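# Close every open drawer without moving cabinets or tipping

## Task

Push each drawer that is open until it is fully closed, keep every cabinet at its starting position, knock nothing over, and finish with the robot upright and not tilted (a fall or a tilt counts as failure).

## Robot and tools

ROBOT. A Dexmate Vega in a physics simulator. It rolls on two steerable, driven front wheels plus a passive rear caster. A torso of three links (thigh, shank, chest) folds in a Z via torso_hip_rad, torso_knee_rad and torso_waist_rad; the chest leans forward by knee - hip - waist. On the chest sit a head with head_camera and two 7-joint arms, each with a two-finger gripper and a wrist camera (left_wrist_camera, right_wrist_camera). At the start (torso preset stand: 0.469, 1.617, 1.048) the footprint is about 0.70 m long and 0.63 m wide (0.91 m counting folded arms), front edge 0.35 m ahead of the base origin. Other presets (hip, knee, waist): stand_high 0.78, 1.57, 0.44; lean_20 0.52, 1.05, 0.18; lean_45 0.52, 1.05, -0.26; low_lean_45 0, 0, -0.79. Fold the arms before low_lean_45. Arm fold, in joint key order: left 1, 0.5, -0.6, -2.5, 0, -0.9, 0; right -1, -0.5, 0.6, -2.5, 0, 0.9, 0.

FRAMES. All positions are metres. Base frame: origin on the floor beneath the turning point (0.185 m behind the front axle), x forward, y left, z up. chest, left_hand and right_hand are printed in it. A hand point lies between the fingers, 0.033 m back from the closed tips; fingers run along its z, close along its y, and the back (with the camera) faces -x. Printed hand positions can be off, more so far out. Odometry frame is where the base frame was at scene start; base_odometry counts only wheel rotation (slip looks like travel), heading in rad, + to the left, -3.142 to 3.142. turned_by_wheels and turned_by_imu are rad turned since the previous result, + left; the IMU also sees skids and shoves. base_tilt gives forward and right lean in degrees (about 2 degrees of fixed bias plus noise).

move. Keys base, joints, speeds, min_time_s form one action; alternatively target alone. cameras picks images: any of head_camera, left_wrist_camera, right_wrist_camera, or all; omitted/null/["all"] gives all, [] gives none. A move with no action just reports state. Motions in one action begin together.
- base: object with exactly one key, an offset from the pose in the latest state report. translate_m -2 to 2 (+ forward), strafe_m -2 to 2 (+ left, heading may wander), rotate_rad -3.2 to 3.2 (+ counter-clockwise seen from above). Front wheels first steer to the new direction (up to 1.1 s). Base gives up after 14 s.
- joints: one flat object shared by both arms, torso, head and grippers; each value is an absolute joint angle in rad. Ranges: torso_hip_rad 0 to 1.57, torso_knee_rad 0 to 3.141, torso_waist_rad -1.57 to 1.57 (+ tips chest back); left_shoulder_pitch_rad -3.041 to 3.041 (+ lowers arm; right side: negative lowers); left_shoulder_yaw_rad -0.423 to 1.523, right -1.523 to 0.423 (mirrored); upper_arm_roll and forearm_roll -3.041 to 3.041; elbow -3.041 to 0.214 (0 straight, negative bends); left_wrist_pitch_rad -1.366 to 1.366 (+ tips hand down; right: negative down); left_wrist_yaw_rad -1.348 to 1.087, right -1.087 to 1.348 (+ turns left); grippers 0 (closed) to 0.785 per finger; head_pan_rad -2.792 to 2.792 (+ left), head_tilt_rad -1.483 to 1.483, head_camera_tilt_rad -1.483 to 1.378 (+ down). Top speeds: arms 0.32 rad/s, torso 0.27, head 1.5, grippers 0.75.
- target: absolute pose of one hand in the base frame: side "left"/"right"; x, y, z in m (-3 to 3); pitch_deg -30 to 95 (90 fingers down, 0 level); heading_deg -360 to 360 (0 forward, + counter-clockwise); roll_deg optional, default 0, -360 to 360; line_only true allows only a straight-line path. Checked against the robot only, not the furniture; the robot must be still. A long move may end "short (part of ...)": resend it.
- speeds: per-action caps, translate_m and strafe_m 0.04 to 0.3 m/s, rotate_rad 0.1 to 0.6 rad/s.
- min_time_s: 0.1 to 8 s, slowest allowed duration for arm and head motions.

wait: seconds 0 to 10, plus cameras; commands nothing and returns state. zoom_image: camera plus region [x0, y0, x1, y1] in pixels from the top-left, at most 504 by 504. read_manual: licence texts only. finished_scene: scene number; ends the scene for good, so the drawers must stay closed afterwards.

RESULTS. "move" reads done or the worst status. base_status and joint_status: done, off_target (stopped short, may still push), contact_stop or contact_stop_at_<key> (arm jammed; whole arm or torso group halts and forgets targets), time_out (something held it back), not_followed, limit_stop_at_motor_heat, unfinished. Hand status: reached (within 10 mm and 2 degrees), short with the gap, or refused with a reason. "joint command not followed"/"pose unreachable" plus a "cause:" line mean a self-collision check held the arm. on_its_own lists uncommanded behaviour; pictures gives image order. Also reported: joint_positions, joint torques, Motor temperatures, MOTOR HOT, OVER-TEMPERATURE FAULT, TORQUE FAULT, ARM HIT. If a call is refused or stopped, the rest of that reply's move/wait/finished_scene calls are skipped.

CAUTIONS. Nothing prevents a tip-over. The base keeps driving into furniture, so approach slowly and watch for time_out or near-zero counts. Close drawers with a steady, moderate push rather than a slam, and don't shove cabinets. Keep the two arms from striking or pressing on each other. After a contact stop, back the arm off before it overheats. Under joints, arms can hit the torso, head or base; unfolding at a table can push the robot back. Wrist joints fault at 23.7 N m of contact torque. Sustained pushing or outstretched holding heats motors toward an 80 °C shutdown.

Each tool is called after "Request:" as name(argument=value, ...) on one line, values as JSON.

## Session

Request:
move()

Scene clock: 0.00 s.
Joint torques (N m): no reading
Motor temperatures (°C): left_arm=[27 30 30 30 34 38 35] | right_arm=[29 28 29 31 34 34 35]
base_odometry: x=+0.000 y=+0.000 heading=+0.000
turned_by_wheels: +0.000
turned_by_imu: +0.000
base_tilt: forward=+0.7 right=+0.0
base_status: not commanded
joint_positions: torso_hip_rad=+0.469 torso_knee_rad=+1.617 torso_waist_rad=+1.048 left_shoulder_pitch_rad=+2.210 left_shoulder_yaw_rad=-0.006 left_upper_arm_roll_rad=+0.013 left_elbow_rad=-1.094 left_forearm_roll_rad=-0.007 left_wrist_pitch_rad=-0.507 left_wrist_yaw_rad=+0.008 left_gripper_rad=+0.005 right_shoulder_pitch_rad=-2.215 right_shoulder_yaw_rad=+0.000 right_upper_arm_roll_rad=+0.002 right_elbow_rad=-1.113 right_forearm_roll_rad=-0.019 right_wrist_pitch_rad=+0.494 right_wrist_yaw_rad=-0.004 right_gripper_rad=+0.005 head_pan_rad=+0.000 head_tilt_rad=+0.000 head_camera_tilt_rad=+0.000
joint_status: not commanded
chest: x=-0.0111 y=+0.0000 z=+1.4155 quat_wxyz=(+0.999, +0.000, +0.050, +0.000) (m; base frame)
left_hand: x=+0.1898 y=+0.2218 z=+0.6044 quat_wxyz=(+0.418, -0.005, +0.908, -0.003) pitch_deg=+40.6 heading_deg=-0.1 roll_deg=-0.8 back=up (m; base frame)
right_hand: x=+0.1916 y=-0.2286 z=+0.6061 quat_wxyz=(+0.418, -0.008, +0.908, -0.002) pitch_deg=+40.6 heading_deg=+0.2 roll_deg=-0.8 back=up (m; base frame)
pictures: head_camera, left_wrist_camera, right_wrist_camera
Images, in order (width x height): head_camera 896x560, left_wrist_camera 672x420, right_wrist_camera 672x420.

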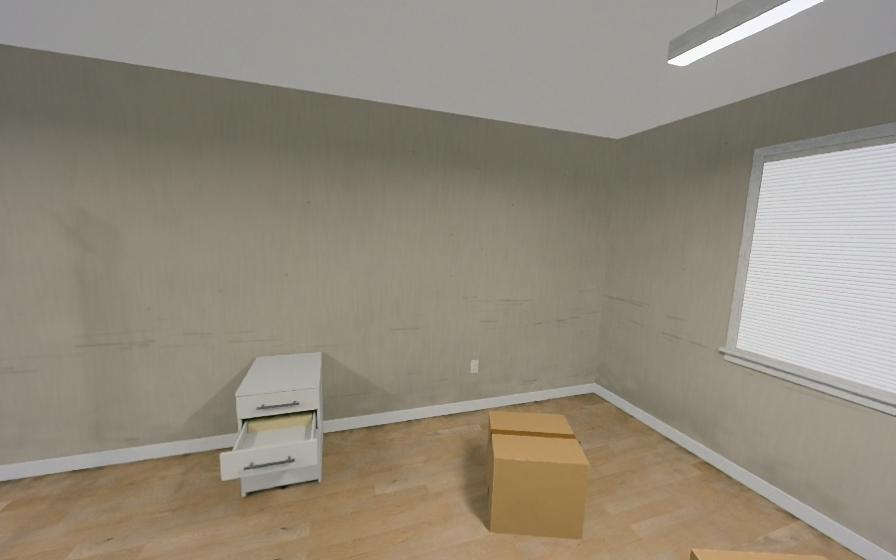

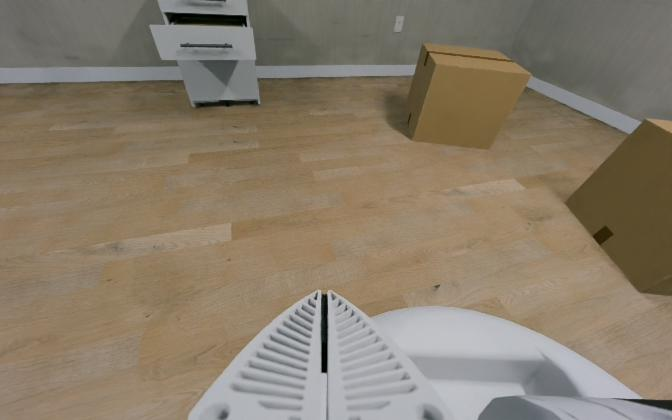

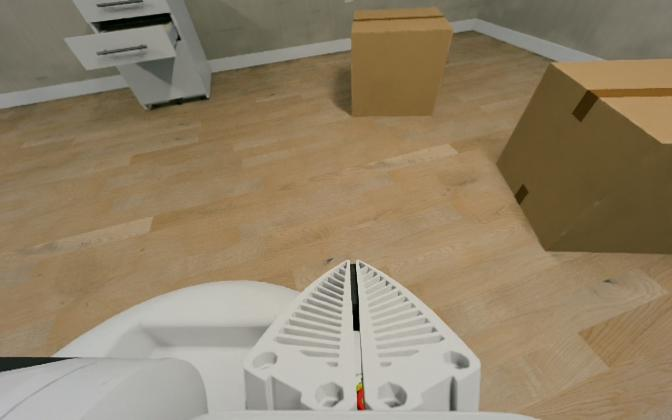

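Request:
move(joints={"head_pan_rad": 1.3, "head_camera_tilt_rad": 0.4}, cameras=["head_camera"])

Request:
move(joints={"head_pan_rad": -1.3}, cameras=["head_camera"])

Request:
move(joints={"head_pan_rad": 0}, cameras=["head_camera"])

Scene clock: 7.73 s.
Joint torques (N m): left_arm=[4.3 -0.75 0.48 -5.21 -0.03 -2.3 0.08] | right_arm=[-3.42 0.28 -0.67 -4.64 0 2.14 -0.04]
Motor temperatures (°C): left_arm=[27 30 30 30 34 38 35] | right_arm=[29 28 29 31 34 34 35]
move: done
base_odometry: x=+0.000 y=+0.000 heading=+0.000
turned_by_wheels: +0.000
turned_by_imu: +0.001
base_tilt: forward=+0.6 right=-0.1
base_status: not commanded
joint_positions: torso_hip_rad=+0.469 torso_knee_rad=+1.617 torso_waist_rad=+1.048 left_shoulder_pitch_rad=+2.210 left_shoulder_yaw_rad=-0.006 left_upper_arm_roll_rad=+0.013 left_elbow_rad=-1.094 left_forearm_roll_rad=-0.007 left_wrist_pitch_rad=-0.507 left_wrist_yaw_rad=+0.008 left_gripper_rad=+0.005 right_shoulder_pitch_rad=-2.215 right_shoulder_yaw_rad=+0.000 right_upper_arm_roll_rad=+0.002 right_elbow_rad=-1.113 right_forearm_roll_rad=-0.019 right_wrist_pitch_rad=+0.494 right_wrist_yaw_rad=-0.004 right_gripper_rad=+0.005 head_pan_rad=+1.300 head_tilt_rad=+0.000 head_camera_tilt_rad=+0.400
joint_status: all done
chest: x=-0.0111 y=+0.0000 z=+1.4155 quat_wxyz=(+0.999, +0.000, +0.050, +0.000) (m; base frame)
left_hand: x=+0.1898 y=+0.2218 z=+0.6044 quat_wxyz=(+0.418, -0.005, +0.908, -0.003) pitch_deg=+40.6 heading_deg=-0.1 roll_deg=-0.8 back=up (m; base frame)
right_hand: x=+0.1916 y=-0.2286 z=+0.6061 quat_wxyz=(+0.418, -0.008, +0.908, -0.002) pitch_deg=+40.6 heading_deg=+0.2 roll_deg=-0.8 back=up (m; base frame)
pictures: head_camera
Images, in order (width x height): head_camera 896x560.

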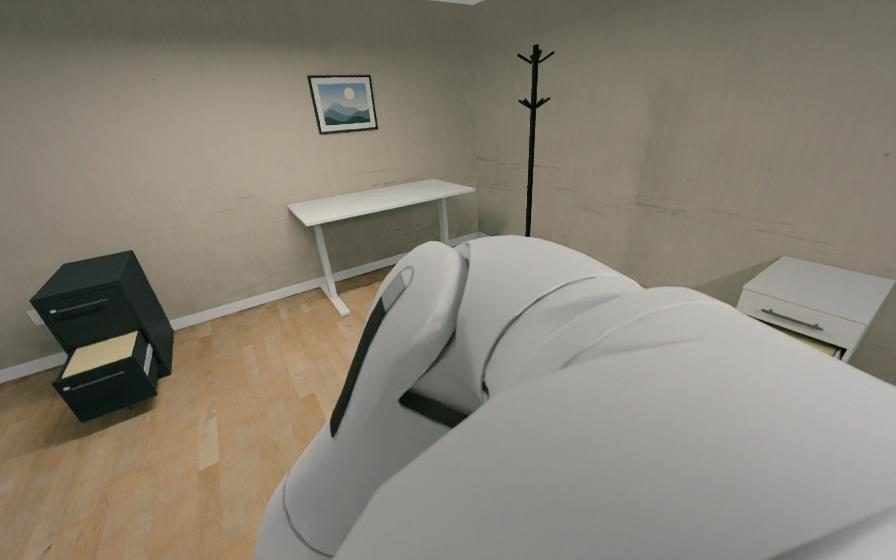

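Scene clock: 10.13 s.
Joint torques (N m): left_arm=[6.11 -2.71 -0.32 -5.89 0.57 -2.74 -0.12] | right_arm=[-3.5 0.93 -0.66 -5.17 0.09 2.37 -0.04]
Motor temperatures (°C): left_arm=[27 30 30 30 34 38 35] | right_arm=[29 28 29 31 34 34 35]
move: done
base_odometry: x=+0.000 y=+0.000 heading=+0.000
turned_by_wheels: +0.000
turned_by_imu: +0.000
base_tilt: forward=+0.6 right=-0.1
base_status: not commanded
joint_positions: torso_hip_rad=+0.469 torso_knee_rad=+1.617 torso_waist_rad=+1.048 left_shoulder_pitch_rad=+2.210 left_shoulder_yaw_rad=-0.006 left_upper_arm_roll_rad=+0.013 left_elbow_rad=-1.094 left_forearm_roll_rad=-0.007 left_wrist_pitch_rad=-0.507 left_wrist_yaw_rad=+0.008 left_gripper_rad=+0.005 right_shoulder_pitch_rad=-2.215 right_shoulder_yaw_rad=+0.000 right_upper_arm_roll_rad=+0.002 right_elbow_rad=-1.113 right_forearm_roll_rad=-0.019 right_wrist_pitch_rad=+0.494 right_wrist_yaw_rad=-0.004 right_gripper_rad=+0.005 head_pan_rad=-1.300 head_tilt_rad=+0.000 head_camera_tilt_rad=+0.400
joint_status: all done
chest: x=-0.0111 y=+0.0000 z=+1.4155 quat_wxyz=(+0.999, +0.000, +0.050, +0.000) (m; base frame)
left_hand: x=+0.1898 y=+0.2218 z=+0.6044 quat_wxyz=(+0.418, -0.005, +0.908, -0.003) pitch_deg=+40.6 heading_deg=-0.1 roll_deg=-0.8 back=up (m; base frame)
right_hand: x=+0.1916 y=-0.2286 z=+0.6061 quat_wxyz=(+0.418, -0.008, +0.908, -0.002) pitch_deg=+40.6 heading_deg=+0.2 roll_deg=-0.8 back=up (m; base frame)
pictures: head_camera
Images, in order (width x height): head_camera 896x560.

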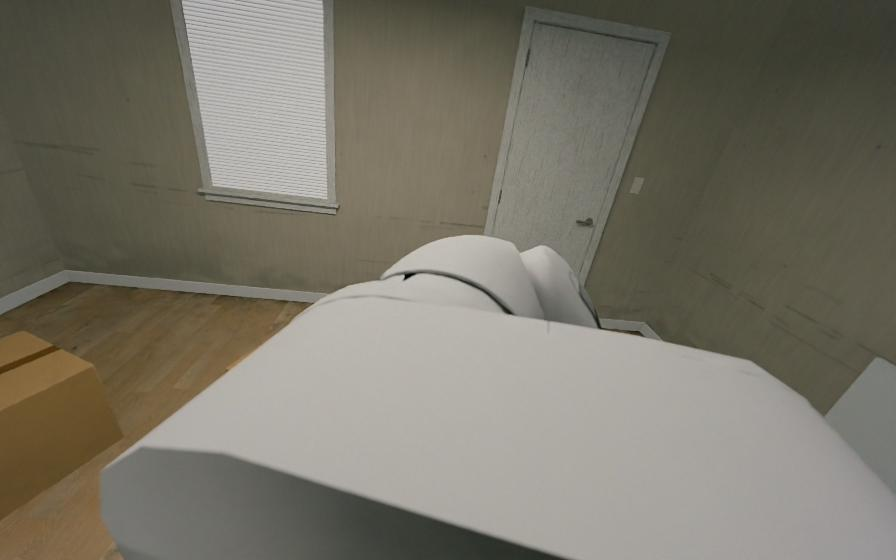

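Scene clock: 11.67 s.
Joint torques (N m): left_arm=[7.12 -2.31 1.61 -6.38 0.45 -2.58 -0.1] | right_arm=[-2.77 0.56 -0.3 -4.39 -0.04 1.67 0.12]
Motor temperatures (°C): left_arm=[27 30 30 30 34 38 35] | right_arm=[29 28 29 31 34 34 35]
move: done
base_odometry: x=+0.000 y=+0.000 heading=+0.000
turned_by_wheels: +0.000
turned_by_imu: +0.000
base_tilt: forward=+0.7 right=-0.1
base_status: not commanded
joint_positions: torso_hip_rad=+0.469 torso_knee_rad=+1.617 torso_waist_rad=+1.048 left_shoulder_pitch_rad=+2.210 left_shoulder_yaw_rad=-0.006 left_upper_arm_roll_rad=+0.013 left_elbow_rad=-1.094 left_forearm_roll_rad=-0.007 left_wrist_pitch_rad=-0.507 left_wrist_yaw_rad=+0.008 left_gripper_rad=+0.005 right_shoulder_pitch_rad=-2.215 right_shoulder_yaw_rad=+0.000 right_upper_arm_roll_rad=+0.002 right_elbow_rad=-1.113 right_forearm_roll_rad=-0.019 right_wrist_pitch_rad=+0.494 right_wrist_yaw_rad=-0.004 right_gripper_rad=+0.005 head_pan_rad=+0.000 head_tilt_rad=+0.000 head_camera_tilt_rad=+0.400
joint_status: all done
chest: x=-0.0111 y=+0.0000 z=+1.4155 quat_wxyz=(+0.999, +0.000, +0.050, +0.000) (m; base frame)
left_hand: x=+0.1898 y=+0.2218 z=+0.6044 quat_wxyz=(+0.418, -0.005, +0.908, -0.003) pitch_deg=+40.6 heading_deg=-0.1 roll_deg=-0.8 back=up (m; base frame)
right_hand: x=+0.1916 y=-0.2286 z=+0.6061 quat_wxyz=(+0.418, -0.008, +0.908, -0.002) pitch_deg=+40.6 heading_deg=+0.2 roll_deg=-0.8 back=up (m; base frame)
pictures: head_camera
Images, in order (width x height): head_camera 896x560.

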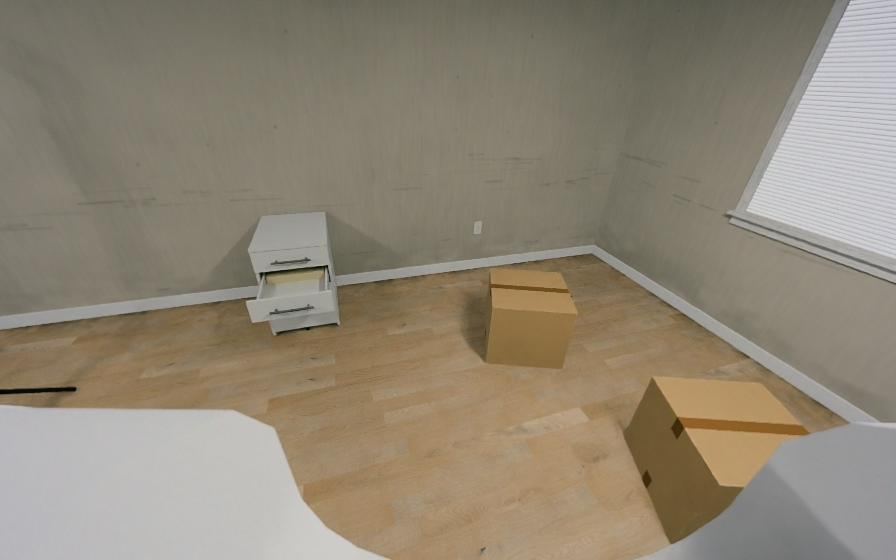

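Request:
move(joints={"head_pan_rad": 2.7}, cameras=["head_camera"])

Request:
move(joints={"head_pan_rad": -2.7}, cameras=["head_camera"])

Request:
move(joints={"head_pan_rad": 0}, cameras=[])

Scene clock: 26.43 s.
Joint torques (N m): left_arm=[6.14 -1.58 1.86 -5.22 -1.02 -2.49 -0.04] | right_arm=[-2.73 0.62 -0.34 -4.8 -0.04 2.33 -0.01]
Motor temperatures (°C): left_arm=[27 30 30 30 34 38 35] | right_arm=[29 28 29 31 34 35 35]
move: done
base_odometry: x=+0.000 y=+0.000 heading=+0.000
turned_by_wheels: +0.000
turned_by_imu: +0.001
base_tilt: forward=+0.6 right=-0.1
base_status: not commanded
joint_positions: torso_hip_rad=+0.469 torso_knee_rad=+1.617 torso_waist_rad=+1.048 left_shoulder_pitch_rad=+2.210 left_shoulder_yaw_rad=-0.006 left_upper_arm_roll_rad=+0.013 left_elbow_rad=-1.094 left_forearm_roll_rad=-0.007 left_wrist_pitch_rad=-0.507 left_wrist_yaw_rad=+0.008 left_gripper_rad=+0.005 right_shoulder_pitch_rad=-2.215 right_shoulder_yaw_rad=+0.000 right_upper_arm_roll_rad=+0.002 right_elbow_rad=-1.113 right_forearm_roll_rad=-0.019 right_wrist_pitch_rad=+0.494 right_wrist_yaw_rad=-0.004 right_gripper_rad=+0.005 head_pan_rad=+2.700 head_tilt_rad=+0.000 head_camera_tilt_rad=+0.400
joint_status: all done
chest: x=-0.0111 y=+0.0000 z=+1.4155 quat_wxyz=(+0.999, +0.000, +0.050, +0.000) (m; base frame)
left_hand: x=+0.1898 y=+0.2218 z=+0.6044 quat_wxyz=(+0.418, -0.005, +0.908, -0.003) pitch_deg=+40.6 heading_deg=-0.1 roll_deg=-0.8 back=up (m; base frame)
right_hand: x=+0.1916 y=-0.2286 z=+0.6061 quat_wxyz=(+0.418, -0.008, +0.908, -0.002) pitch_deg=+40.6 heading_deg=+0.2 roll_deg=-0.8 back=up (m; base frame)
pictures: head_camera
Images, in order (width x height): head_camera 896x560.

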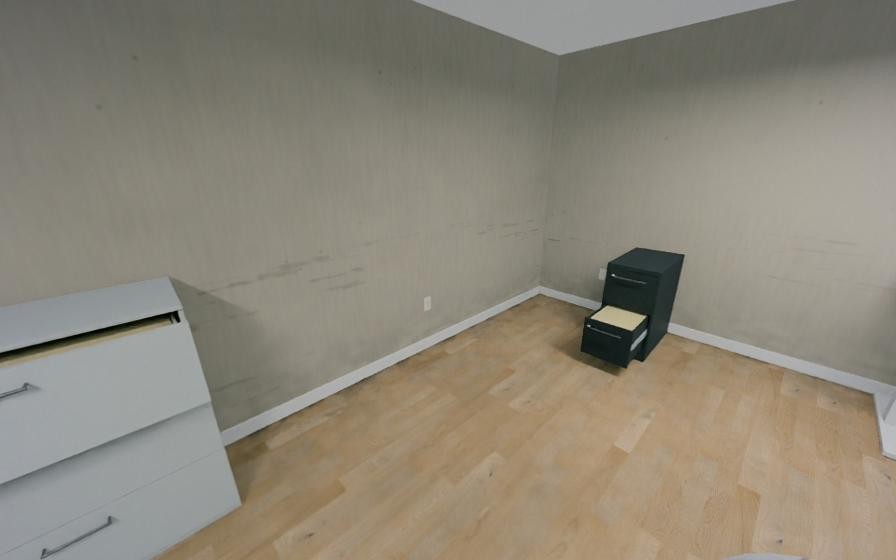

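Scene clock: 30.70 s.
Joint torques (N m): left_arm=[2.75 1.68 2.14 -5.45 0.41 -2.09 0.05] | right_arm=[-2.65 -0.07 -0.63 -4.09 -0.03 1.57 -0.02]
Motor temperatures (°C): left_arm=[27 30 30 30 34 38 35] | right_arm=[29 28 29 31 34 35 35]
move: done
base_odometry: x=+0.000 y=+0.000 heading=+0.000
turned_by_wheels: +0.000
turned_by_imu: +0.001
base_tilt: forward=+0.6 right=+0.0
base_status: not commanded
joint_positions: torso_hip_rad=+0.469 torso_knee_rad=+1.617 torso_waist_rad=+1.048 left_shoulder_pitch_rad=+2.210 left_shoulder_yaw_rad=-0.006 left_upper_arm_roll_rad=+0.013 left_elbow_rad=-1.094 left_forearm_roll_rad=-0.007 left_wrist_pitch_rad=-0.507 left_wrist_yaw_rad=+0.008 left_gripper_rad=+0.005 right_shoulder_pitch_rad=-2.215 right_shoulder_yaw_rad=+0.000 right_upper_arm_roll_rad=+0.002 right_elbow_rad=-1.113 right_forearm_roll_rad=-0.019 right_wrist_pitch_rad=+0.494 right_wrist_yaw_rad=-0.004 right_gripper_rad=+0.005 head_pan_rad=-2.700 head_tilt_rad=+0.000 head_camera_tilt_rad=+0.400
joint_status: all done
chest: x=-0.0111 y=+0.0000 z=+1.4155 quat_wxyz=(+0.999, +0.000, +0.050, +0.000) (m; base frame)
left_hand: x=+0.1898 y=+0.2218 z=+0.6044 quat_wxyz=(+0.418, -0.005, +0.908, -0.003) pitch_deg=+40.6 heading_deg=-0.1 roll_deg=-0.8 back=up (m; base frame)
right_hand: x=+0.1916 y=-0.2286 z=+0.6061 quat_wxyz=(+0.418, -0.008, +0.908, -0.002) pitch_deg=+40.6 heading_deg=+0.2 roll_deg=-0.8 back=up (m; base frame)
pictures: head_camera
Images, in order (width x height): head_camera 896x560.

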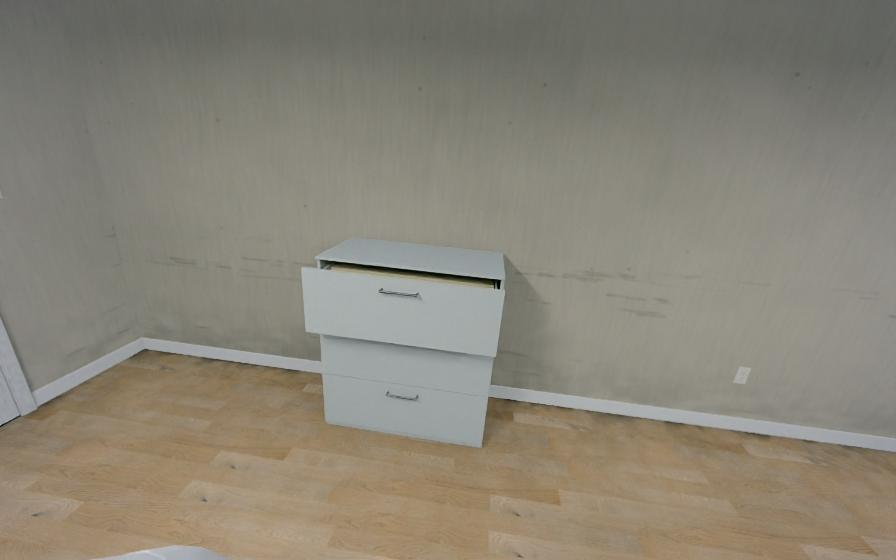

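Scene clock: 33.17 s.
Joint torques (N m): left_arm=[6.44 1.85 0.3 -6.69 0.11 -1.88 -0.43] | right_arm=[-3.56 1.37 -0.65 -5.18 -0.01 1.95 -0.08]
Motor temperatures (°C): left_arm=[27 30 30 30 34 38 35] | right_arm=[29 28 29 31 34 35 35]
move: done
base_odometry: x=+0.000 y=+0.000 heading=+0.000
turned_by_wheels: +0.000
turned_by_imu: +0.000
base_tilt: forward=+0.6 right=-0.1
base_status: not commanded
joint_positions: torso_hip_rad=+0.469 torso_knee_rad=+1.617 torso_waist_rad=+1.048 left_shoulder_pitch_rad=+2.210 left_shoulder_yaw_rad=-0.006 left_upper_arm_roll_rad=+0.013 left_elbow_rad=-1.094 left_forearm_roll_rad=-0.007 left_wrist_pitch_rad=-0.507 left_wrist_yaw_rad=+0.008 left_gripper_rad=+0.005 right_shoulder_pitch_rad=-2.215 right_shoulder_yaw_rad=+0.000 right_upper_arm_roll_rad=+0.002 right_elbow_rad=-1.113 right_forearm_roll_rad=-0.019 right_wrist_pitch_rad=+0.494 right_wrist_yaw_rad=-0.004 right_gripper_rad=+0.005 head_pan_rad=+0.000 head_tilt_rad=+0.000 head_camera_tilt_rad=+0.400
joint_status: all done
chest: x=-0.0111 y=+0.0000 z=+1.4155 quat_wxyz=(+0.999, +0.000, +0.050, +0.000) (m; base frame)
left_hand: x=+0.1898 y=+0.2218 z=+0.6044 quat_wxyz=(+0.418, -0.005, +0.908, -0.003) pitch_deg=+40.6 heading_deg=-0.1 roll_deg=-0.8 back=up (m; base frame)
right_hand: x=+0.1916 y=-0.2286 z=+0.6061 quat_wxyz=(+0.418, -0.008, +0.908, -0.002) pitch_deg=+40.6 heading_deg=+0.2 roll_deg=-0.8 back=up (m; base frame)
pictures: none
No camera images: "cameras" was empty.

Request:
move(joints={"left_shoulder_pitch_rad":1,"left_shoulder_yaw_rad":0.5,"left_upper_arm_roll_rad":-0.6,"left_elbow_rad":-2.5,"left_forearm_roll_rad":0,"left_wrist_pitch_rad":-0.9,"left_wrist_yaw_rad":0,"right_shoulder_pitch_rad":-1,"right_shoulder_yaw_rad":-0.5,"right_upper_arm_roll_rad":0.6,"right_elbow_rad":-2.5,"right_forearm_roll_rad":0,"right_wrist_pitch_rad":0.9,"right_wrist_yaw_rad":0}, cameras=["head_camera"])

Request:
move(joints={"torso_hip_rad":0,"torso_knee_rad":0,"torso_waist_rad":-0.79,"head_camera_tilt_rad":-0.4}, cameras=["head_camera"])

Scene clock: 63.23 s.
Joint torques (N m): left_arm=[-10.01 8.17 -2.67 1.48 -0.54 2.2 -0.31] | right_arm=[12.26 -8.1 5.06 -1.24 0.75 -1.71 -0.04]
Motor temperatures (°C): left_arm=[27 30 30 30 34 38 35] | right_arm=[29 28 30 31 34 35 35]
move: done
base_odometry: x=+0.000 y=+0.000 heading=+0.000
turned_by_wheels: +0.000
turned_by_imu: +0.001
base_tilt: forward=+0.6 right=+0.0
base_status: not commanded
joint_positions: torso_hip_rad=+0.469 torso_knee_rad=+1.617 torso_waist_rad=+1.048 left_shoulder_pitch_rad=+1.006 left_shoulder_yaw_rad=+0.497 left_upper_arm_roll_rad=-0.597 left_elbow_rad=-2.494 left_forearm_roll_rad=+0.000 left_wrist_pitch_rad=-0.898 left_wrist_yaw_rad=+0.000 left_gripper_rad=+0.005 right_shoulder_pitch_rad=-1.005 right_shoulder_yaw_rad=-0.498 right_upper_arm_roll_rad=+0.597 right_elbow_rad=-2.494 right_forearm_roll_rad=+0.000 right_wrist_pitch_rad=+0.898 right_wrist_yaw_rad=+0.000 right_gripper_rad=+0.005 head_pan_rad=+0.000 head_tilt_rad=+0.000 head_camera_tilt_rad=+0.400
joint_status: all done
chest: x=-0.0111 y=+0.0000 z=+1.4155 quat_wxyz=(+0.999, +0.000, +0.050, +0.000) (m; base frame)
left_hand: x=-0.0192 y=+0.1561 z=+1.7192 quat_wxyz=(+0.842, +0.203, -0.392, +0.308) pitch_deg=-37.6 heading_deg=-132.5 roll_deg=-7.3 back=down (m; base frame)
right_hand: x=-0.0196 y=-0.1559 z=+1.7190 quat_wxyz=(+0.842, -0.204, -0.393, -0.309) pitch_deg=-37.5 heading_deg=+132.5 roll_deg=+7.3 back=down (m; base frame)
pictures: head_camera
Images, in order (width x height): head_camera 896x560.

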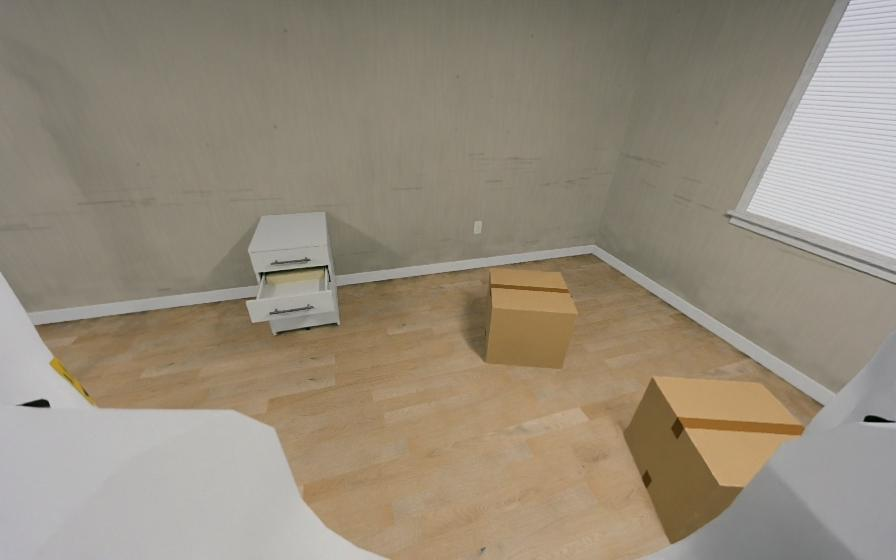

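Scene clock: 71.33 s.
Joint torques (N m): left_arm=[-6.31 7.05 -9.96 -6.02 -0.68 0.8 1.08] | right_arm=[9.67 -7.27 7.28 -6.44 1.54 -1.34 -1.03]
Motor temperatures (°C): left_arm=[27 30 30 30 34 38 35] | right_arm=[29 28 30 31 34 35 35]
move: done
base_odometry: x=+0.000 y=+0.000 heading=+0.000
turned_by_wheels: +0.000
turned_by_imu: +0.001
base_tilt: forward=+0.7 right=-0.1
base_status: not commanded
joint_positions: torso_hip_rad=+0.000 torso_knee_rad=+0.000 torso_waist_rad=-0.790 left_shoulder_pitch_rad=+1.000 left_shoulder_yaw_rad=+0.500 left_upper_arm_roll_rad=-0.600 left_elbow_rad=-2.500 left_forearm_roll_rad=+0.000 left_wrist_pitch_rad=-0.900 left_wrist_yaw_rad=+0.000 left_gripper_rad=+0.005 right_shoulder_pitch_rad=-1.000 right_shoulder_yaw_rad=-0.500 right_upper_arm_roll_rad=+0.600 right_elbow_rad=-2.500 right_forearm_roll_rad=+0.000 right_wrist_pitch_rad=+0.900 right_wrist_yaw_rad=+0.000 right_gripper_rad=+0.005 head_pan_rad=+0.000 head_tilt_rad=+0.000 head_camera_tilt_rad=-0.400
joint_status: all done
chest: x=+0.0286 y=+0.0000 z=+0.8380 quat_wxyz=(+0.923, +0.000, +0.385, +0.000) (m; base frame)
left_hand: x=+0.2105 y=+0.1532 z=+1.0784 quat_wxyz=(+0.924, +0.297, -0.091, +0.222) pitch_deg=-53.8 heading_deg=-93.5 roll_deg=-59.4 back=down (m; base frame)
right_hand: x=+0.2105 y=-0.1534 z=+1.0785 quat_wxyz=(+0.924, -0.297, -0.091, -0.222) pitch_deg=-53.8 heading_deg=+93.5 roll_deg=+59.5 back=down (m; base frame)
pictures: head_camera
Images, in order (width x height): head_camera 896x560.

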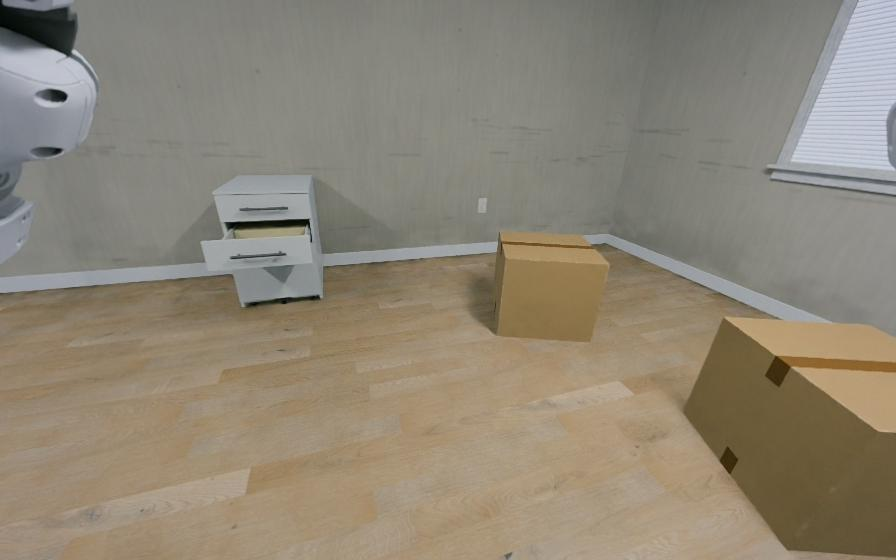

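Request:
move(base={"rotate_rad":0.81}, cameras=[])

Request:
move(base={"translate_m":1.05}, cameras=[])

Request:
move(base={"rotate_rad":-0.59}, cameras=["head_camera"])

Scene clock: 91.57 s.
Joint torques (N m): left_arm=[-6.47 7.59 -7.04 -5.23 -0.88 1.41 0.45] | right_arm=[10.93 -7.96 7.28 -5.39 1.6 -1.09 -1.22]
Motor temperatures (°C): left_arm=[27 30 30 30 34 38 35] | right_arm=[30 28 30 31 34 35 35]
move: done
base_odometry: x=+0.000 y=-0.001 heading=+0.811
turned_by_wheels: +0.811
turned_by_imu: +0.796
base_tilt: forward=+0.6 right=+0.0
base_status: done
joint_positions: torso_hip_rad=+0.000 torso_knee_rad=+0.000 torso_waist_rad=-0.790 left_shoulder_pitch_rad=+1.000 left_shoulder_yaw_rad=+0.500 left_upper_arm_roll_rad=-0.600 left_elbow_rad=-2.500 left_forearm_roll_rad=+0.000 left_wrist_pitch_rad=-0.900 left_wrist_yaw_rad=+0.000 left_gripper_rad=+0.005 right_shoulder_pitch_rad=-1.000 right_shoulder_yaw_rad=-0.500 right_upper_arm_roll_rad=+0.600 right_elbow_rad=-2.500 right_forearm_roll_rad=+0.000 right_wrist_pitch_rad=+0.900 right_wrist_yaw_rad=+0.000 right_gripper_rad=+0.005 head_pan_rad=+0.000 head_tilt_rad=+0.000 head_camera_tilt_rad=-0.400
joint_status: not commanded
chest: x=+0.0286 y=+0.0000 z=+0.8380 quat_wxyz=(+0.923, +0.000, +0.385, +0.000) (m; base frame)
left_hand: x=+0.2105 y=+0.1532 z=+1.0784 quat_wxyz=(+0.924, +0.297, -0.091, +0.222) pitch_deg=-53.8 heading_deg=-93.5 roll_deg=-59.4 back=down (m; base frame)
right_hand: x=+0.2105 y=-0.1534 z=+1.0785 quat_wxyz=(+0.924, -0.297, -0.091, -0.222) pitch_deg=-53.8 heading_deg=+93.5 roll_deg=+59.5 back=down (m; base frame)
pictures: none
No camera images: "cameras" was empty.

Scene clock: 96.77 s.
Joint torques (N m): left_arm=[-4.14 7.11 -8.17 -6.12 -0.43 1.29 0.66] | right_arm=[10.89 -7.09 7.15 -5.49 1.54 -0.61 -1.21]
Motor temperatures (°C): left_arm=[27 30 30 30 34 38 35] | right_arm=[30 28 30 31 34 35 35]
move: done
base_odometry: x=+0.721 y=+0.763 heading=+0.811
turned_by_wheels: +0.000
turned_by_imu: +0.002
base_tilt: forward=+0.6 right=+0.0
base_status: done
joint_positions: torso_hip_rad=+0.000 torso_knee_rad=+0.000 torso_waist_rad=-0.790 left_shoulder_pitch_rad=+1.000 left_shoulder_yaw_rad=+0.500 left_upper_arm_roll_rad=-0.600 left_elbow_rad=-2.500 left_forearm_roll_rad=+0.000 left_wrist_pitch_rad=-0.900 left_wrist_yaw_rad=+0.000 left_gripper_rad=+0.005 right_shoulder_pitch_rad=-1.000 right_shoulder_yaw_rad=-0.500 right_upper_arm_roll_rad=+0.600 right_elbow_rad=-2.500 right_forearm_roll_rad=+0.000 right_wrist_pitch_rad=+0.900 right_wrist_yaw_rad=+0.000 right_gripper_rad=+0.005 head_pan_rad=+0.000 head_tilt_rad=+0.000 head_camera_tilt_rad=-0.400
joint_status: not commanded
chest: x=+0.0286 y=+0.0000 z=+0.8380 quat_wxyz=(+0.923, +0.000, +0.385, +0.000) (m; base frame)
left_hand: x=+0.2105 y=+0.1532 z=+1.0784 quat_wxyz=(+0.924, +0.297, -0.091, +0.222) pitch_deg=-53.8 heading_deg=-93.5 roll_deg=-59.4 back=down (m; base frame)
right_hand: x=+0.2105 y=-0.1534 z=+1.0784 quat_wxyz=(+0.924, -0.297, -0.091, -0.222) pitch_deg=-53.8 heading_deg=+93.5 roll_deg=+59.5 back=down (m; base frame)
pictures: none
No camera images: "cameras" was empty.

Scene clock: 99.30 s.
Joint torques (N m): left_arm=[-5.74 8.01 -5.1 -3.85 -0.74 0.85 0.77] | right_arm=[10.01 -6.73 7.13 -5.05 1.51 -0.41 -1.24]
Motor temperatures (°C): left_arm=[27 30 30 30 34 38 35] | right_arm=[30 28 30 31 34 35 35]
move: done
base_odometry: x=+0.721 y=+0.764 heading=+0.221
turned_by_wheels: -0.591
turned_by_imu: -0.577
base_tilt: forward=+0.6 right=-0.1
base_status: done
joint_positions: torso_hip_rad=+0.000 torso_knee_rad=+0.000 torso_waist_rad=-0.790 left_shoulder_pitch_rad=+1.000 left_shoulder_yaw_rad=+0.500 left_upper_arm_roll_rad=-0.600 left_elbow_rad=-2.500 left_forearm_roll_rad=+0.000 left_wrist_pitch_rad=-0.900 left_wrist_yaw_rad=+0.000 left_gripper_rad=+0.005 right_shoulder_pitch_rad=-1.000 right_shoulder_yaw_rad=-0.500 right_upper_arm_roll_rad=+0.600 right_elbow_rad=-2.500 right_forearm_roll_rad=+0.000 right_wrist_pitch_rad=+0.900 right_wrist_yaw_rad=+0.000 right_gripper_rad=+0.005 head_pan_rad=+0.000 head_tilt_rad=+0.000 head_camera_tilt_rad=-0.400
joint_status: not commanded
chest: x=+0.0286 y=+0.0000 z=+0.8380 quat_wxyz=(+0.923, +0.000, +0.385, +0.000) (m; base frame)
left_hand: x=+0.2105 y=+0.1532 z=+1.0784 quat_wxyz=(+0.924, +0.297, -0.091, +0.222) pitch_deg=-53.8 heading_deg=-93.5 roll_deg=-59.4 back=down (m; base frame)
right_hand: x=+0.2105 y=-0.1534 z=+1.0784 quat_wxyz=(+0.924, -0.297, -0.091, -0.222) pitch_deg=-53.8 heading_deg=+93.5 roll_deg=+59.5 back=down (m; base frame)
pictures: head_camera
Images, in order (width x height): head_camera 896x560.

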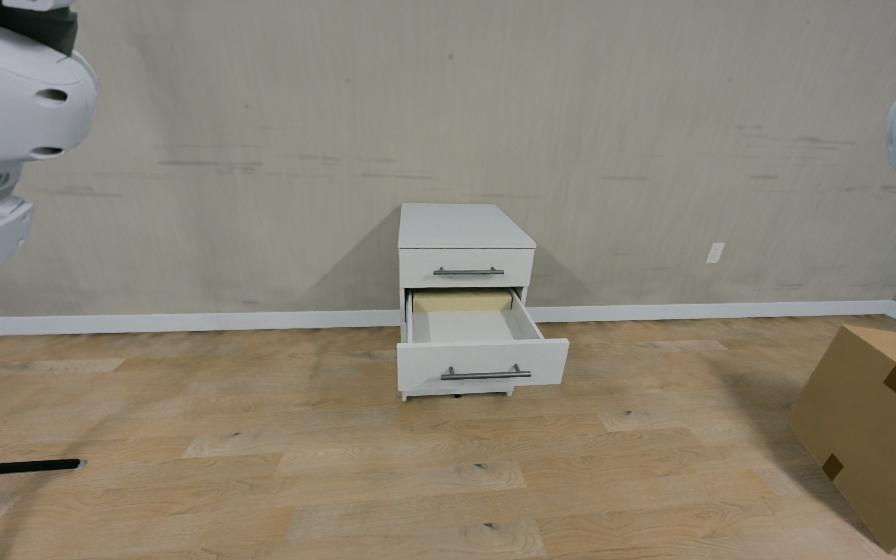

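Request:
move(base={"rotate_rad":0.055}, cameras=[])

Request:
move(target={"side":"right","x":0.48,"y":-0.085,"z":0.425,"pitch_deg":15,"heading_deg":0}, cameras=["head_camera","right_wrist_camera"])

Scene clock: 116.90 s.
Joint torques (N m): left_arm=[-6.75 8.7 -6.68 -3.52 -0.17 0.81 0.82] | right_arm=[10.17 -7.34 7.06 -5.93 1.5 -1.05 -1.29]
Motor temperatures (°C): left_arm=[27 31 30 30 34 38 35] | right_arm=[30 28 30 31 34 34 35]
move: done
base_odometry: x=+0.721 y=+0.764 heading=+0.276
turned_by_wheels: +0.055
turned_by_imu: +0.054
base_tilt: forward=+0.6 right=-0.1
base_status: done
joint_positions: torso_hip_rad=+0.000 torso_knee_rad=+0.000 torso_waist_rad=-0.790 left_shoulder_pitch_rad=+1.000 left_shoulder_yaw_rad=+0.500 left_upper_arm_roll_rad=-0.600 left_elbow_rad=-2.500 left_forearm_roll_rad=+0.000 left_wrist_pitch_rad=-0.900 left_wrist_yaw_rad=+0.000 left_gripper_rad=+0.005 right_shoulder_pitch_rad=-1.000 right_shoulder_yaw_rad=-0.500 right_upper_arm_roll_rad=+0.600 right_elbow_rad=-2.500 right_forearm_roll_rad=+0.000 right_wrist_pitch_rad=+0.900 right_wrist_yaw_rad=+0.000 right_gripper_rad=+0.005 head_pan_rad=+0.000 head_tilt_rad=+0.000 head_camera_tilt_rad=-0.400
joint_status: not commanded
chest: x=+0.0286 y=+0.0000 z=+0.8380 quat_wxyz=(+0.923, +0.000, +0.385, +0.000) (m; base frame)
left_hand: x=+0.2105 y=+0.1532 z=+1.0784 quat_wxyz=(+0.924, +0.297, -0.091, +0.222) pitch_deg=-53.8 heading_deg=-93.5 roll_deg=-59.4 back=down (m; base frame)
right_hand: x=+0.2105 y=-0.1534 z=+1.0784 quat_wxyz=(+0.924, -0.297, -0.091, -0.222) pitch_deg=-53.8 heading_deg=+93.5 roll_deg=+59.5 back=down (m; base frame)
pictures: none
No camera images: "cameras" was empty.

Scene clock: 117.20 s.
Joint torques (N m): left_arm=[-6.62 4.68 -7.01 -3.77 -0.91 1.41 0.79] | right_arm=[11.17 -7.25 7.14 -4.85 1.54 -1.52 -1.1]
Motor temperatures (°C): left_arm=[27 31 30 30 34 38 35] | right_arm=[30 28 30 31 34 34 35]
move: refused
base_odometry: x=+0.721 y=+0.764 heading=+0.276
turned_by_wheels: +0.000
turned_by_imu: +0.000
base_tilt: forward=+0.7 right=-0.1
base_status: not commanded
joint_positions: torso_hip_rad=+0.000 torso_knee_rad=+0.000 torso_waist_rad=-0.790 left_shoulder_pitch_rad=+1.000 left_shoulder_yaw_rad=+0.500 left_upper_arm_roll_rad=-0.600 left_elbow_rad=-2.500 left_forearm_roll_rad=+0.000 left_wrist_pitch_rad=-0.900 left_wrist_yaw_rad=+0.000 left_gripper_rad=+0.005 right_shoulder_pitch_rad=-1.000 right_shoulder_yaw_rad=-0.500 right_upper_arm_roll_rad=+0.600 right_elbow_rad=-2.500 right_forearm_roll_rad=+0.000 right_wrist_pitch_rad=+0.900 right_wrist_yaw_rad=+0.000 right_gripper_rad=+0.005 head_pan_rad=+0.000 head_tilt_rad=+0.000 head_camera_tilt_rad=-0.400
joint_status: not commanded
chest: x=+0.0286 y=+0.0000 z=+0.8380 quat_wxyz=(+0.923, +0.000, +0.385, +0.000) (m; base frame)
left_hand: x=+0.2105 y=+0.1532 z=+1.0784 quat_wxyz=(+0.924, +0.297, -0.091, +0.222) pitch_deg=-53.8 heading_deg=-93.5 roll_deg=-59.4 back=down (m; base frame)
right_hand: x=+0.2105 y=-0.1534 z=+1.0784 quat_wxyz=(+0.924, -0.297, -0.091, -0.222) pitch_deg=-53.8 heading_deg=+93.5 roll_deg=+59.5 back=down (m; base frame)
right_hand_status: refused: the best posture that gets there brings the right wrist into the torso, as the model's coarse spheres have them (needs 2.6 cm clear). Nothing moved.
pictures: head_camera, right_wrist_camera
Images, in order (width x height): head_camera 896x560, right_wrist_camera 672x420.

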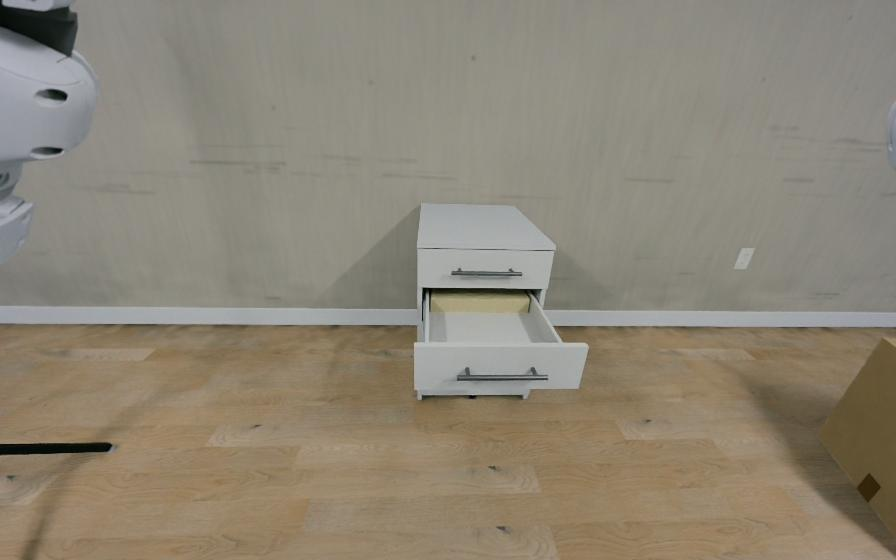

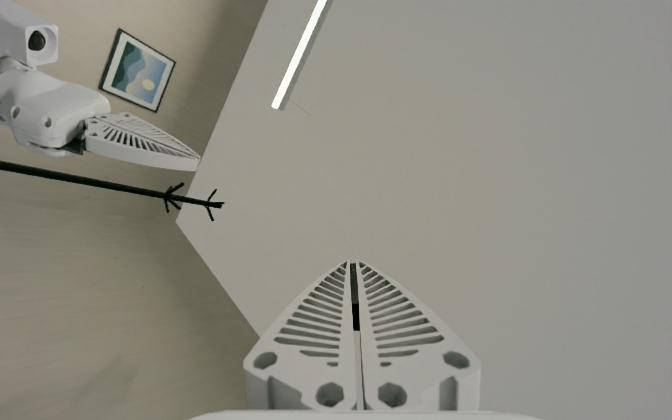

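Request:
move(target={"side":"right","x":0.70,"y":-0.085,"z":0.425,"pitch_deg":25,"heading_deg":0}, cameras=["head_camera","right_wrist_camera"])

Scene clock: 128.93 s.
Joint torques (N m): left_arm=[-6 5.67 -3.27 -5.87 -0.35 1.01 1.11] | right_arm=[0.33 -0.54 -14.87 5.65 10.78 -5.49 3.62]
Motor temperatures (°C): left_arm=[27 31 31 30 34 38 35] | right_arm=[30 28 30 31 35 35 35]
move: done
base_odometry: x=+0.721 y=+0.764 heading=+0.276
turned_by_wheels: +0.000
turned_by_imu: +0.001
base_tilt: forward=+0.6 right=-0.1
base_status: not commanded
joint_positions: torso_hip_rad=+0.000 torso_knee_rad=+0.000 torso_waist_rad=-0.790 left_shoulder_pitch_rad=+1.000 left_shoulder_yaw_rad=+0.500 left_upper_arm_roll_rad=-0.600 left_elbow_rad=-2.500 left_forearm_roll_rad=+0.000 left_wrist_pitch_rad=-0.900 left_wrist_yaw_rad=+0.000 left_gripper_rad=+0.005 right_shoulder_pitch_rad=-0.490 right_shoulder_yaw_rad=-0.512 right_upper_arm_roll_rad=-0.748 right_elbow_rad=-1.961 right_forearm_roll_rad=+0.946 right_wrist_pitch_rad=-0.471 right_wrist_yaw_rad=-0.980 right_gripper_rad=+0.004 head_pan_rad=+0.000 head_tilt_rad=+0.000 head_camera_tilt_rad=-0.400
joint_status: not commanded
chest: x=+0.0282 y=+0.0000 z=+0.8382 quat_wxyz=(+0.923, +0.000, +0.384, +0.000) (m; base frame)
left_hand: x=+0.2099 y=+0.1532 z=+1.0787 quat_wxyz=(+0.924, +0.297, -0.092, +0.222) pitch_deg=-53.7 heading_deg=-93.6 roll_deg=-59.4 back=down (m; base frame)
right_hand: x=+0.7033 y=-0.0872 z=+0.4326 quat_wxyz=(+0.544, +0.004, +0.839, +0.002) pitch_deg=+24.1 heading_deg=-0.1 roll_deg=+0.5 back=up (m; base frame)
right_hand_status: reached (checked arc [a long move], planned for 4.6 s): 9 mm and 1.0 deg off.
pictures: head_camera, right_wrist_camera
Images, in order (width x height): head_camera 896x560, right_wrist_camera 672x420.

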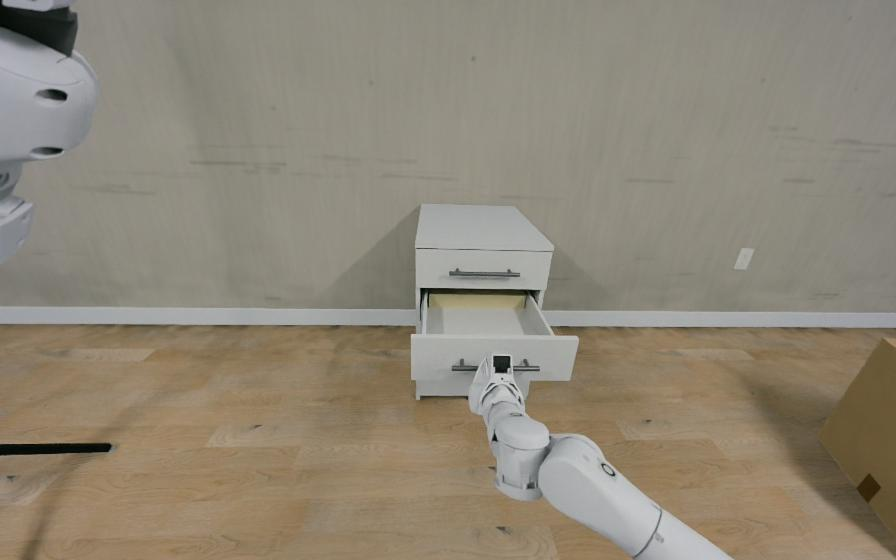

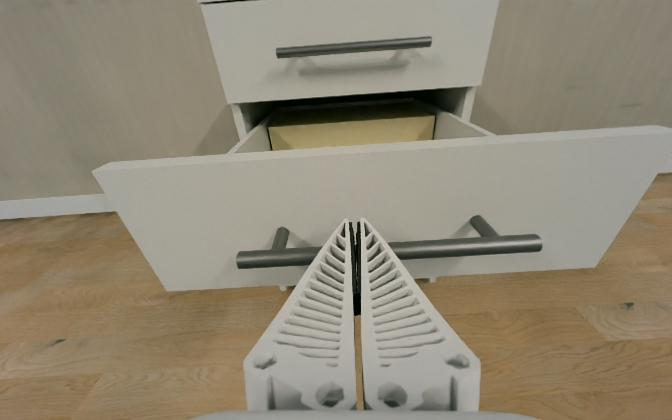

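Request:
move(base={"translate_m":0.24}, speeds={"translate_m":0.08}, cameras=["head_camera","right_wrist_camera"])

Scene clock: 138.53 s.
Joint torques (N m): left_arm=[-5.78 5.46 -6.31 -4.94 -0.52 1.52 1.09] | right_arm=[-1.42 -2.7 -8.16 7.66 8.45 -5.03 -1.88]
Motor temperatures (°C): left_arm=[27 31 31 30 34 38 35] | right_arm=[30 28 31 31 37 37 35]
move: done
base_odometry: x=+0.952 y=+0.830 heading=+0.275
turned_by_wheels: +0.000
turned_by_imu: +0.000
base_tilt: forward=+0.7 right=-0.1
base_status: done
joint_positions: torso_hip_rad=+0.000 torso_knee_rad=+0.000 torso_waist_rad=-0.790 left_shoulder_pitch_rad=+1.000 left_shoulder_yaw_rad=+0.500 left_upper_arm_roll_rad=-0.600 left_elbow_rad=-2.500 left_forearm_roll_rad=+0.000 left_wrist_pitch_rad=-0.900 left_wrist_yaw_rad=+0.000 left_gripper_rad=+0.005 right_shoulder_pitch_rad=-0.487 right_shoulder_yaw_rad=-0.512 right_upper_arm_roll_rad=-0.755 right_elbow_rad=-1.958 right_forearm_roll_rad=+0.950 right_wrist_pitch_rad=-0.477 right_wrist_yaw_rad=-0.984 right_gripper_rad=+0.005 head_pan_rad=+0.000 head_tilt_rad=+0.000 head_camera_tilt_rad=-0.400
joint_status: not commanded
chest: x=+0.0281 y=+0.0000 z=+0.8382 quat_wxyz=(+0.923, +0.000, +0.384, +0.000) (m; base frame)
left_hand: x=+0.2098 y=+0.1532 z=+1.0787 quat_wxyz=(+0.924, +0.297, -0.092, +0.222) pitch_deg=-53.7 heading_deg=-93.6 roll_deg=-59.3 back=down (m; base frame)
right_hand: x=+0.7011 y=-0.0852 z=+0.4283 quat_wxyz=(+0.540, +0.001, +0.842, +0.000) pitch_deg=+24.7 heading_deg=+0.0 roll_deg=+0.1 back=up (m; base frame)
pictures: head_camera, right_wrist_camera
Images, in order (width x height): head_camera 896x560, right_wrist_camera 672x420.

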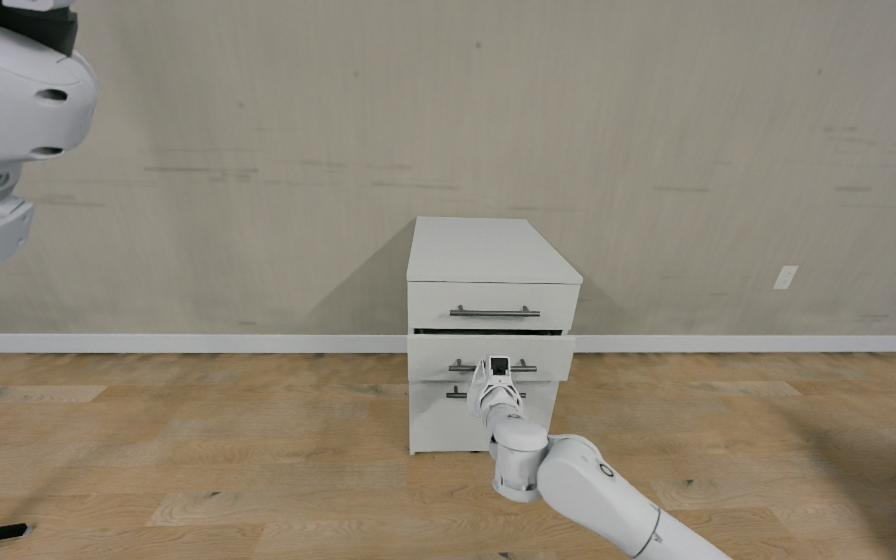

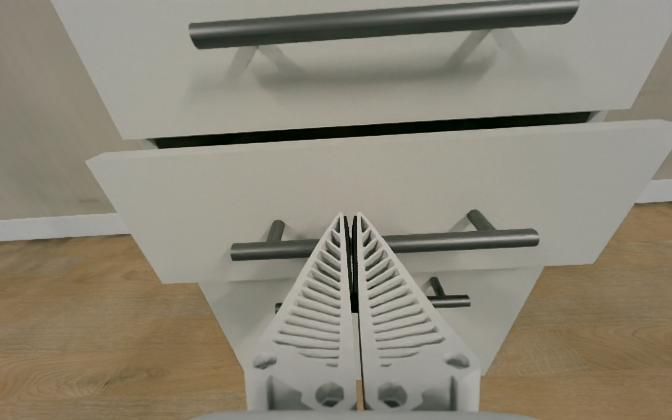

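Request:
move(target={"side":"right","x":0.75,"y":-0.085,"z":0.425,"pitch_deg":25,"heading_deg":0,"line_only":true}, cameras=["head_camera","right_wrist_camera"])

Scene clock: 143.47 s.
Joint torques (N m): left_arm=[-6.94 7.08 -6.81 -6.06 -0.67 0.2 1.1] | right_arm=[19.17 2.71 3.35 -6.92 -1.83 2.46 0.25]
Motor temperatures (°C): left_arm=[27 31 30 30 34 38 35] | right_arm=[30 28 30 31 37 37 35]
move: done
base_odometry: x=+0.952 y=+0.830 heading=+0.275
turned_by_wheels: +0.000
turned_by_imu: +0.001
base_tilt: forward=+0.7 right=+0.0
base_status: not commanded
joint_positions: torso_hip_rad=+0.000 torso_knee_rad=+0.000 torso_waist_rad=-0.790 left_shoulder_pitch_rad=+1.000 left_shoulder_yaw_rad=+0.500 left_upper_arm_roll_rad=-0.600 left_elbow_rad=-2.500 left_forearm_roll_rad=+0.000 left_wrist_pitch_rad=-0.900 left_wrist_yaw_rad=+0.000 left_gripper_rad=+0.005 right_shoulder_pitch_rad=-0.380 right_shoulder_yaw_rad=-0.449 right_upper_arm_roll_rad=-0.762 right_elbow_rad=-1.778 right_forearm_roll_rad=+0.947 right_wrist_pitch_rad=-0.472 right_wrist_yaw_rad=-0.900 right_gripper_rad=+0.005 head_pan_rad=+0.000 head_tilt_rad=+0.000 head_camera_tilt_rad=-0.400
joint_status: not commanded
chest: x=+0.0285 y=+0.0000 z=+0.8380 quat_wxyz=(+0.923, +0.000, +0.385, +0.000) (m; base frame)
left_hand: x=+0.2104 y=+0.1532 z=+1.0784 quat_wxyz=(+0.924, +0.297, -0.091, +0.222) pitch_deg=-53.7 heading_deg=-93.5 roll_deg=-59.4 back=down (m; base frame)
right_hand: x=+0.7483 y=-0.0851 z=+0.4239 quat_wxyz=(+0.537, +0.000, +0.844, +0.000) pitch_deg=+25.1 heading_deg=+0.0 roll_deg=+0.0 back=up (m; base frame)
right_hand_status: reached (straight line, planned for 0.9 s): 2 mm and 0.1 deg off.
pictures: head_camera, right_wrist_camera
Images, in order (width x height): head_camera 896x560, right_wrist_camera 672x420.

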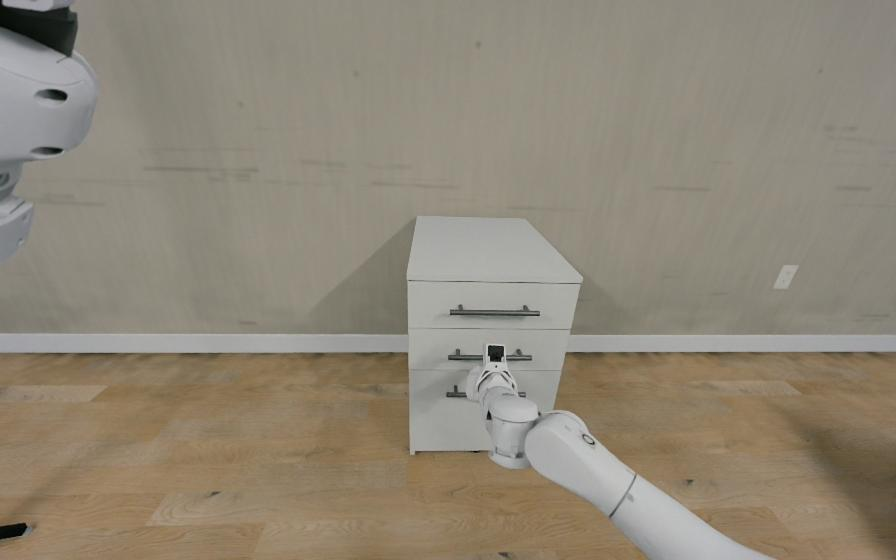

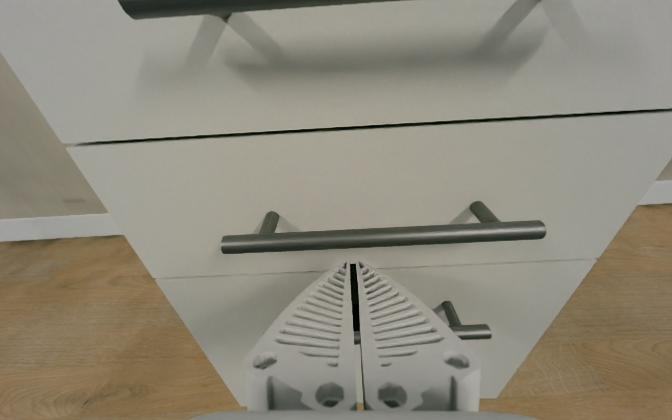

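Request:
zoom_image(camera="right_wrist_camera", region=[40, 60, 544, 300])

Request:
zoom_image(camera="head_camera", region=[380, 260, 620, 420])

Scaled by 1.000.

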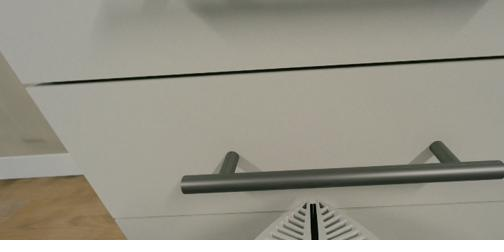

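Scaled by 2.100 from the camera's 896x560 image, which has a finer 960x600 frame.

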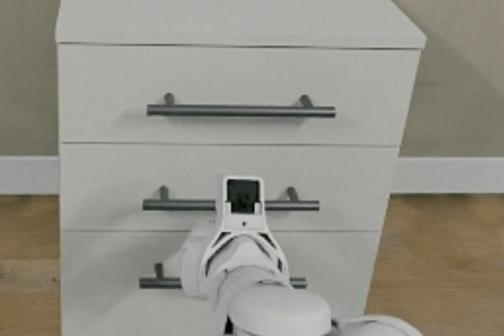

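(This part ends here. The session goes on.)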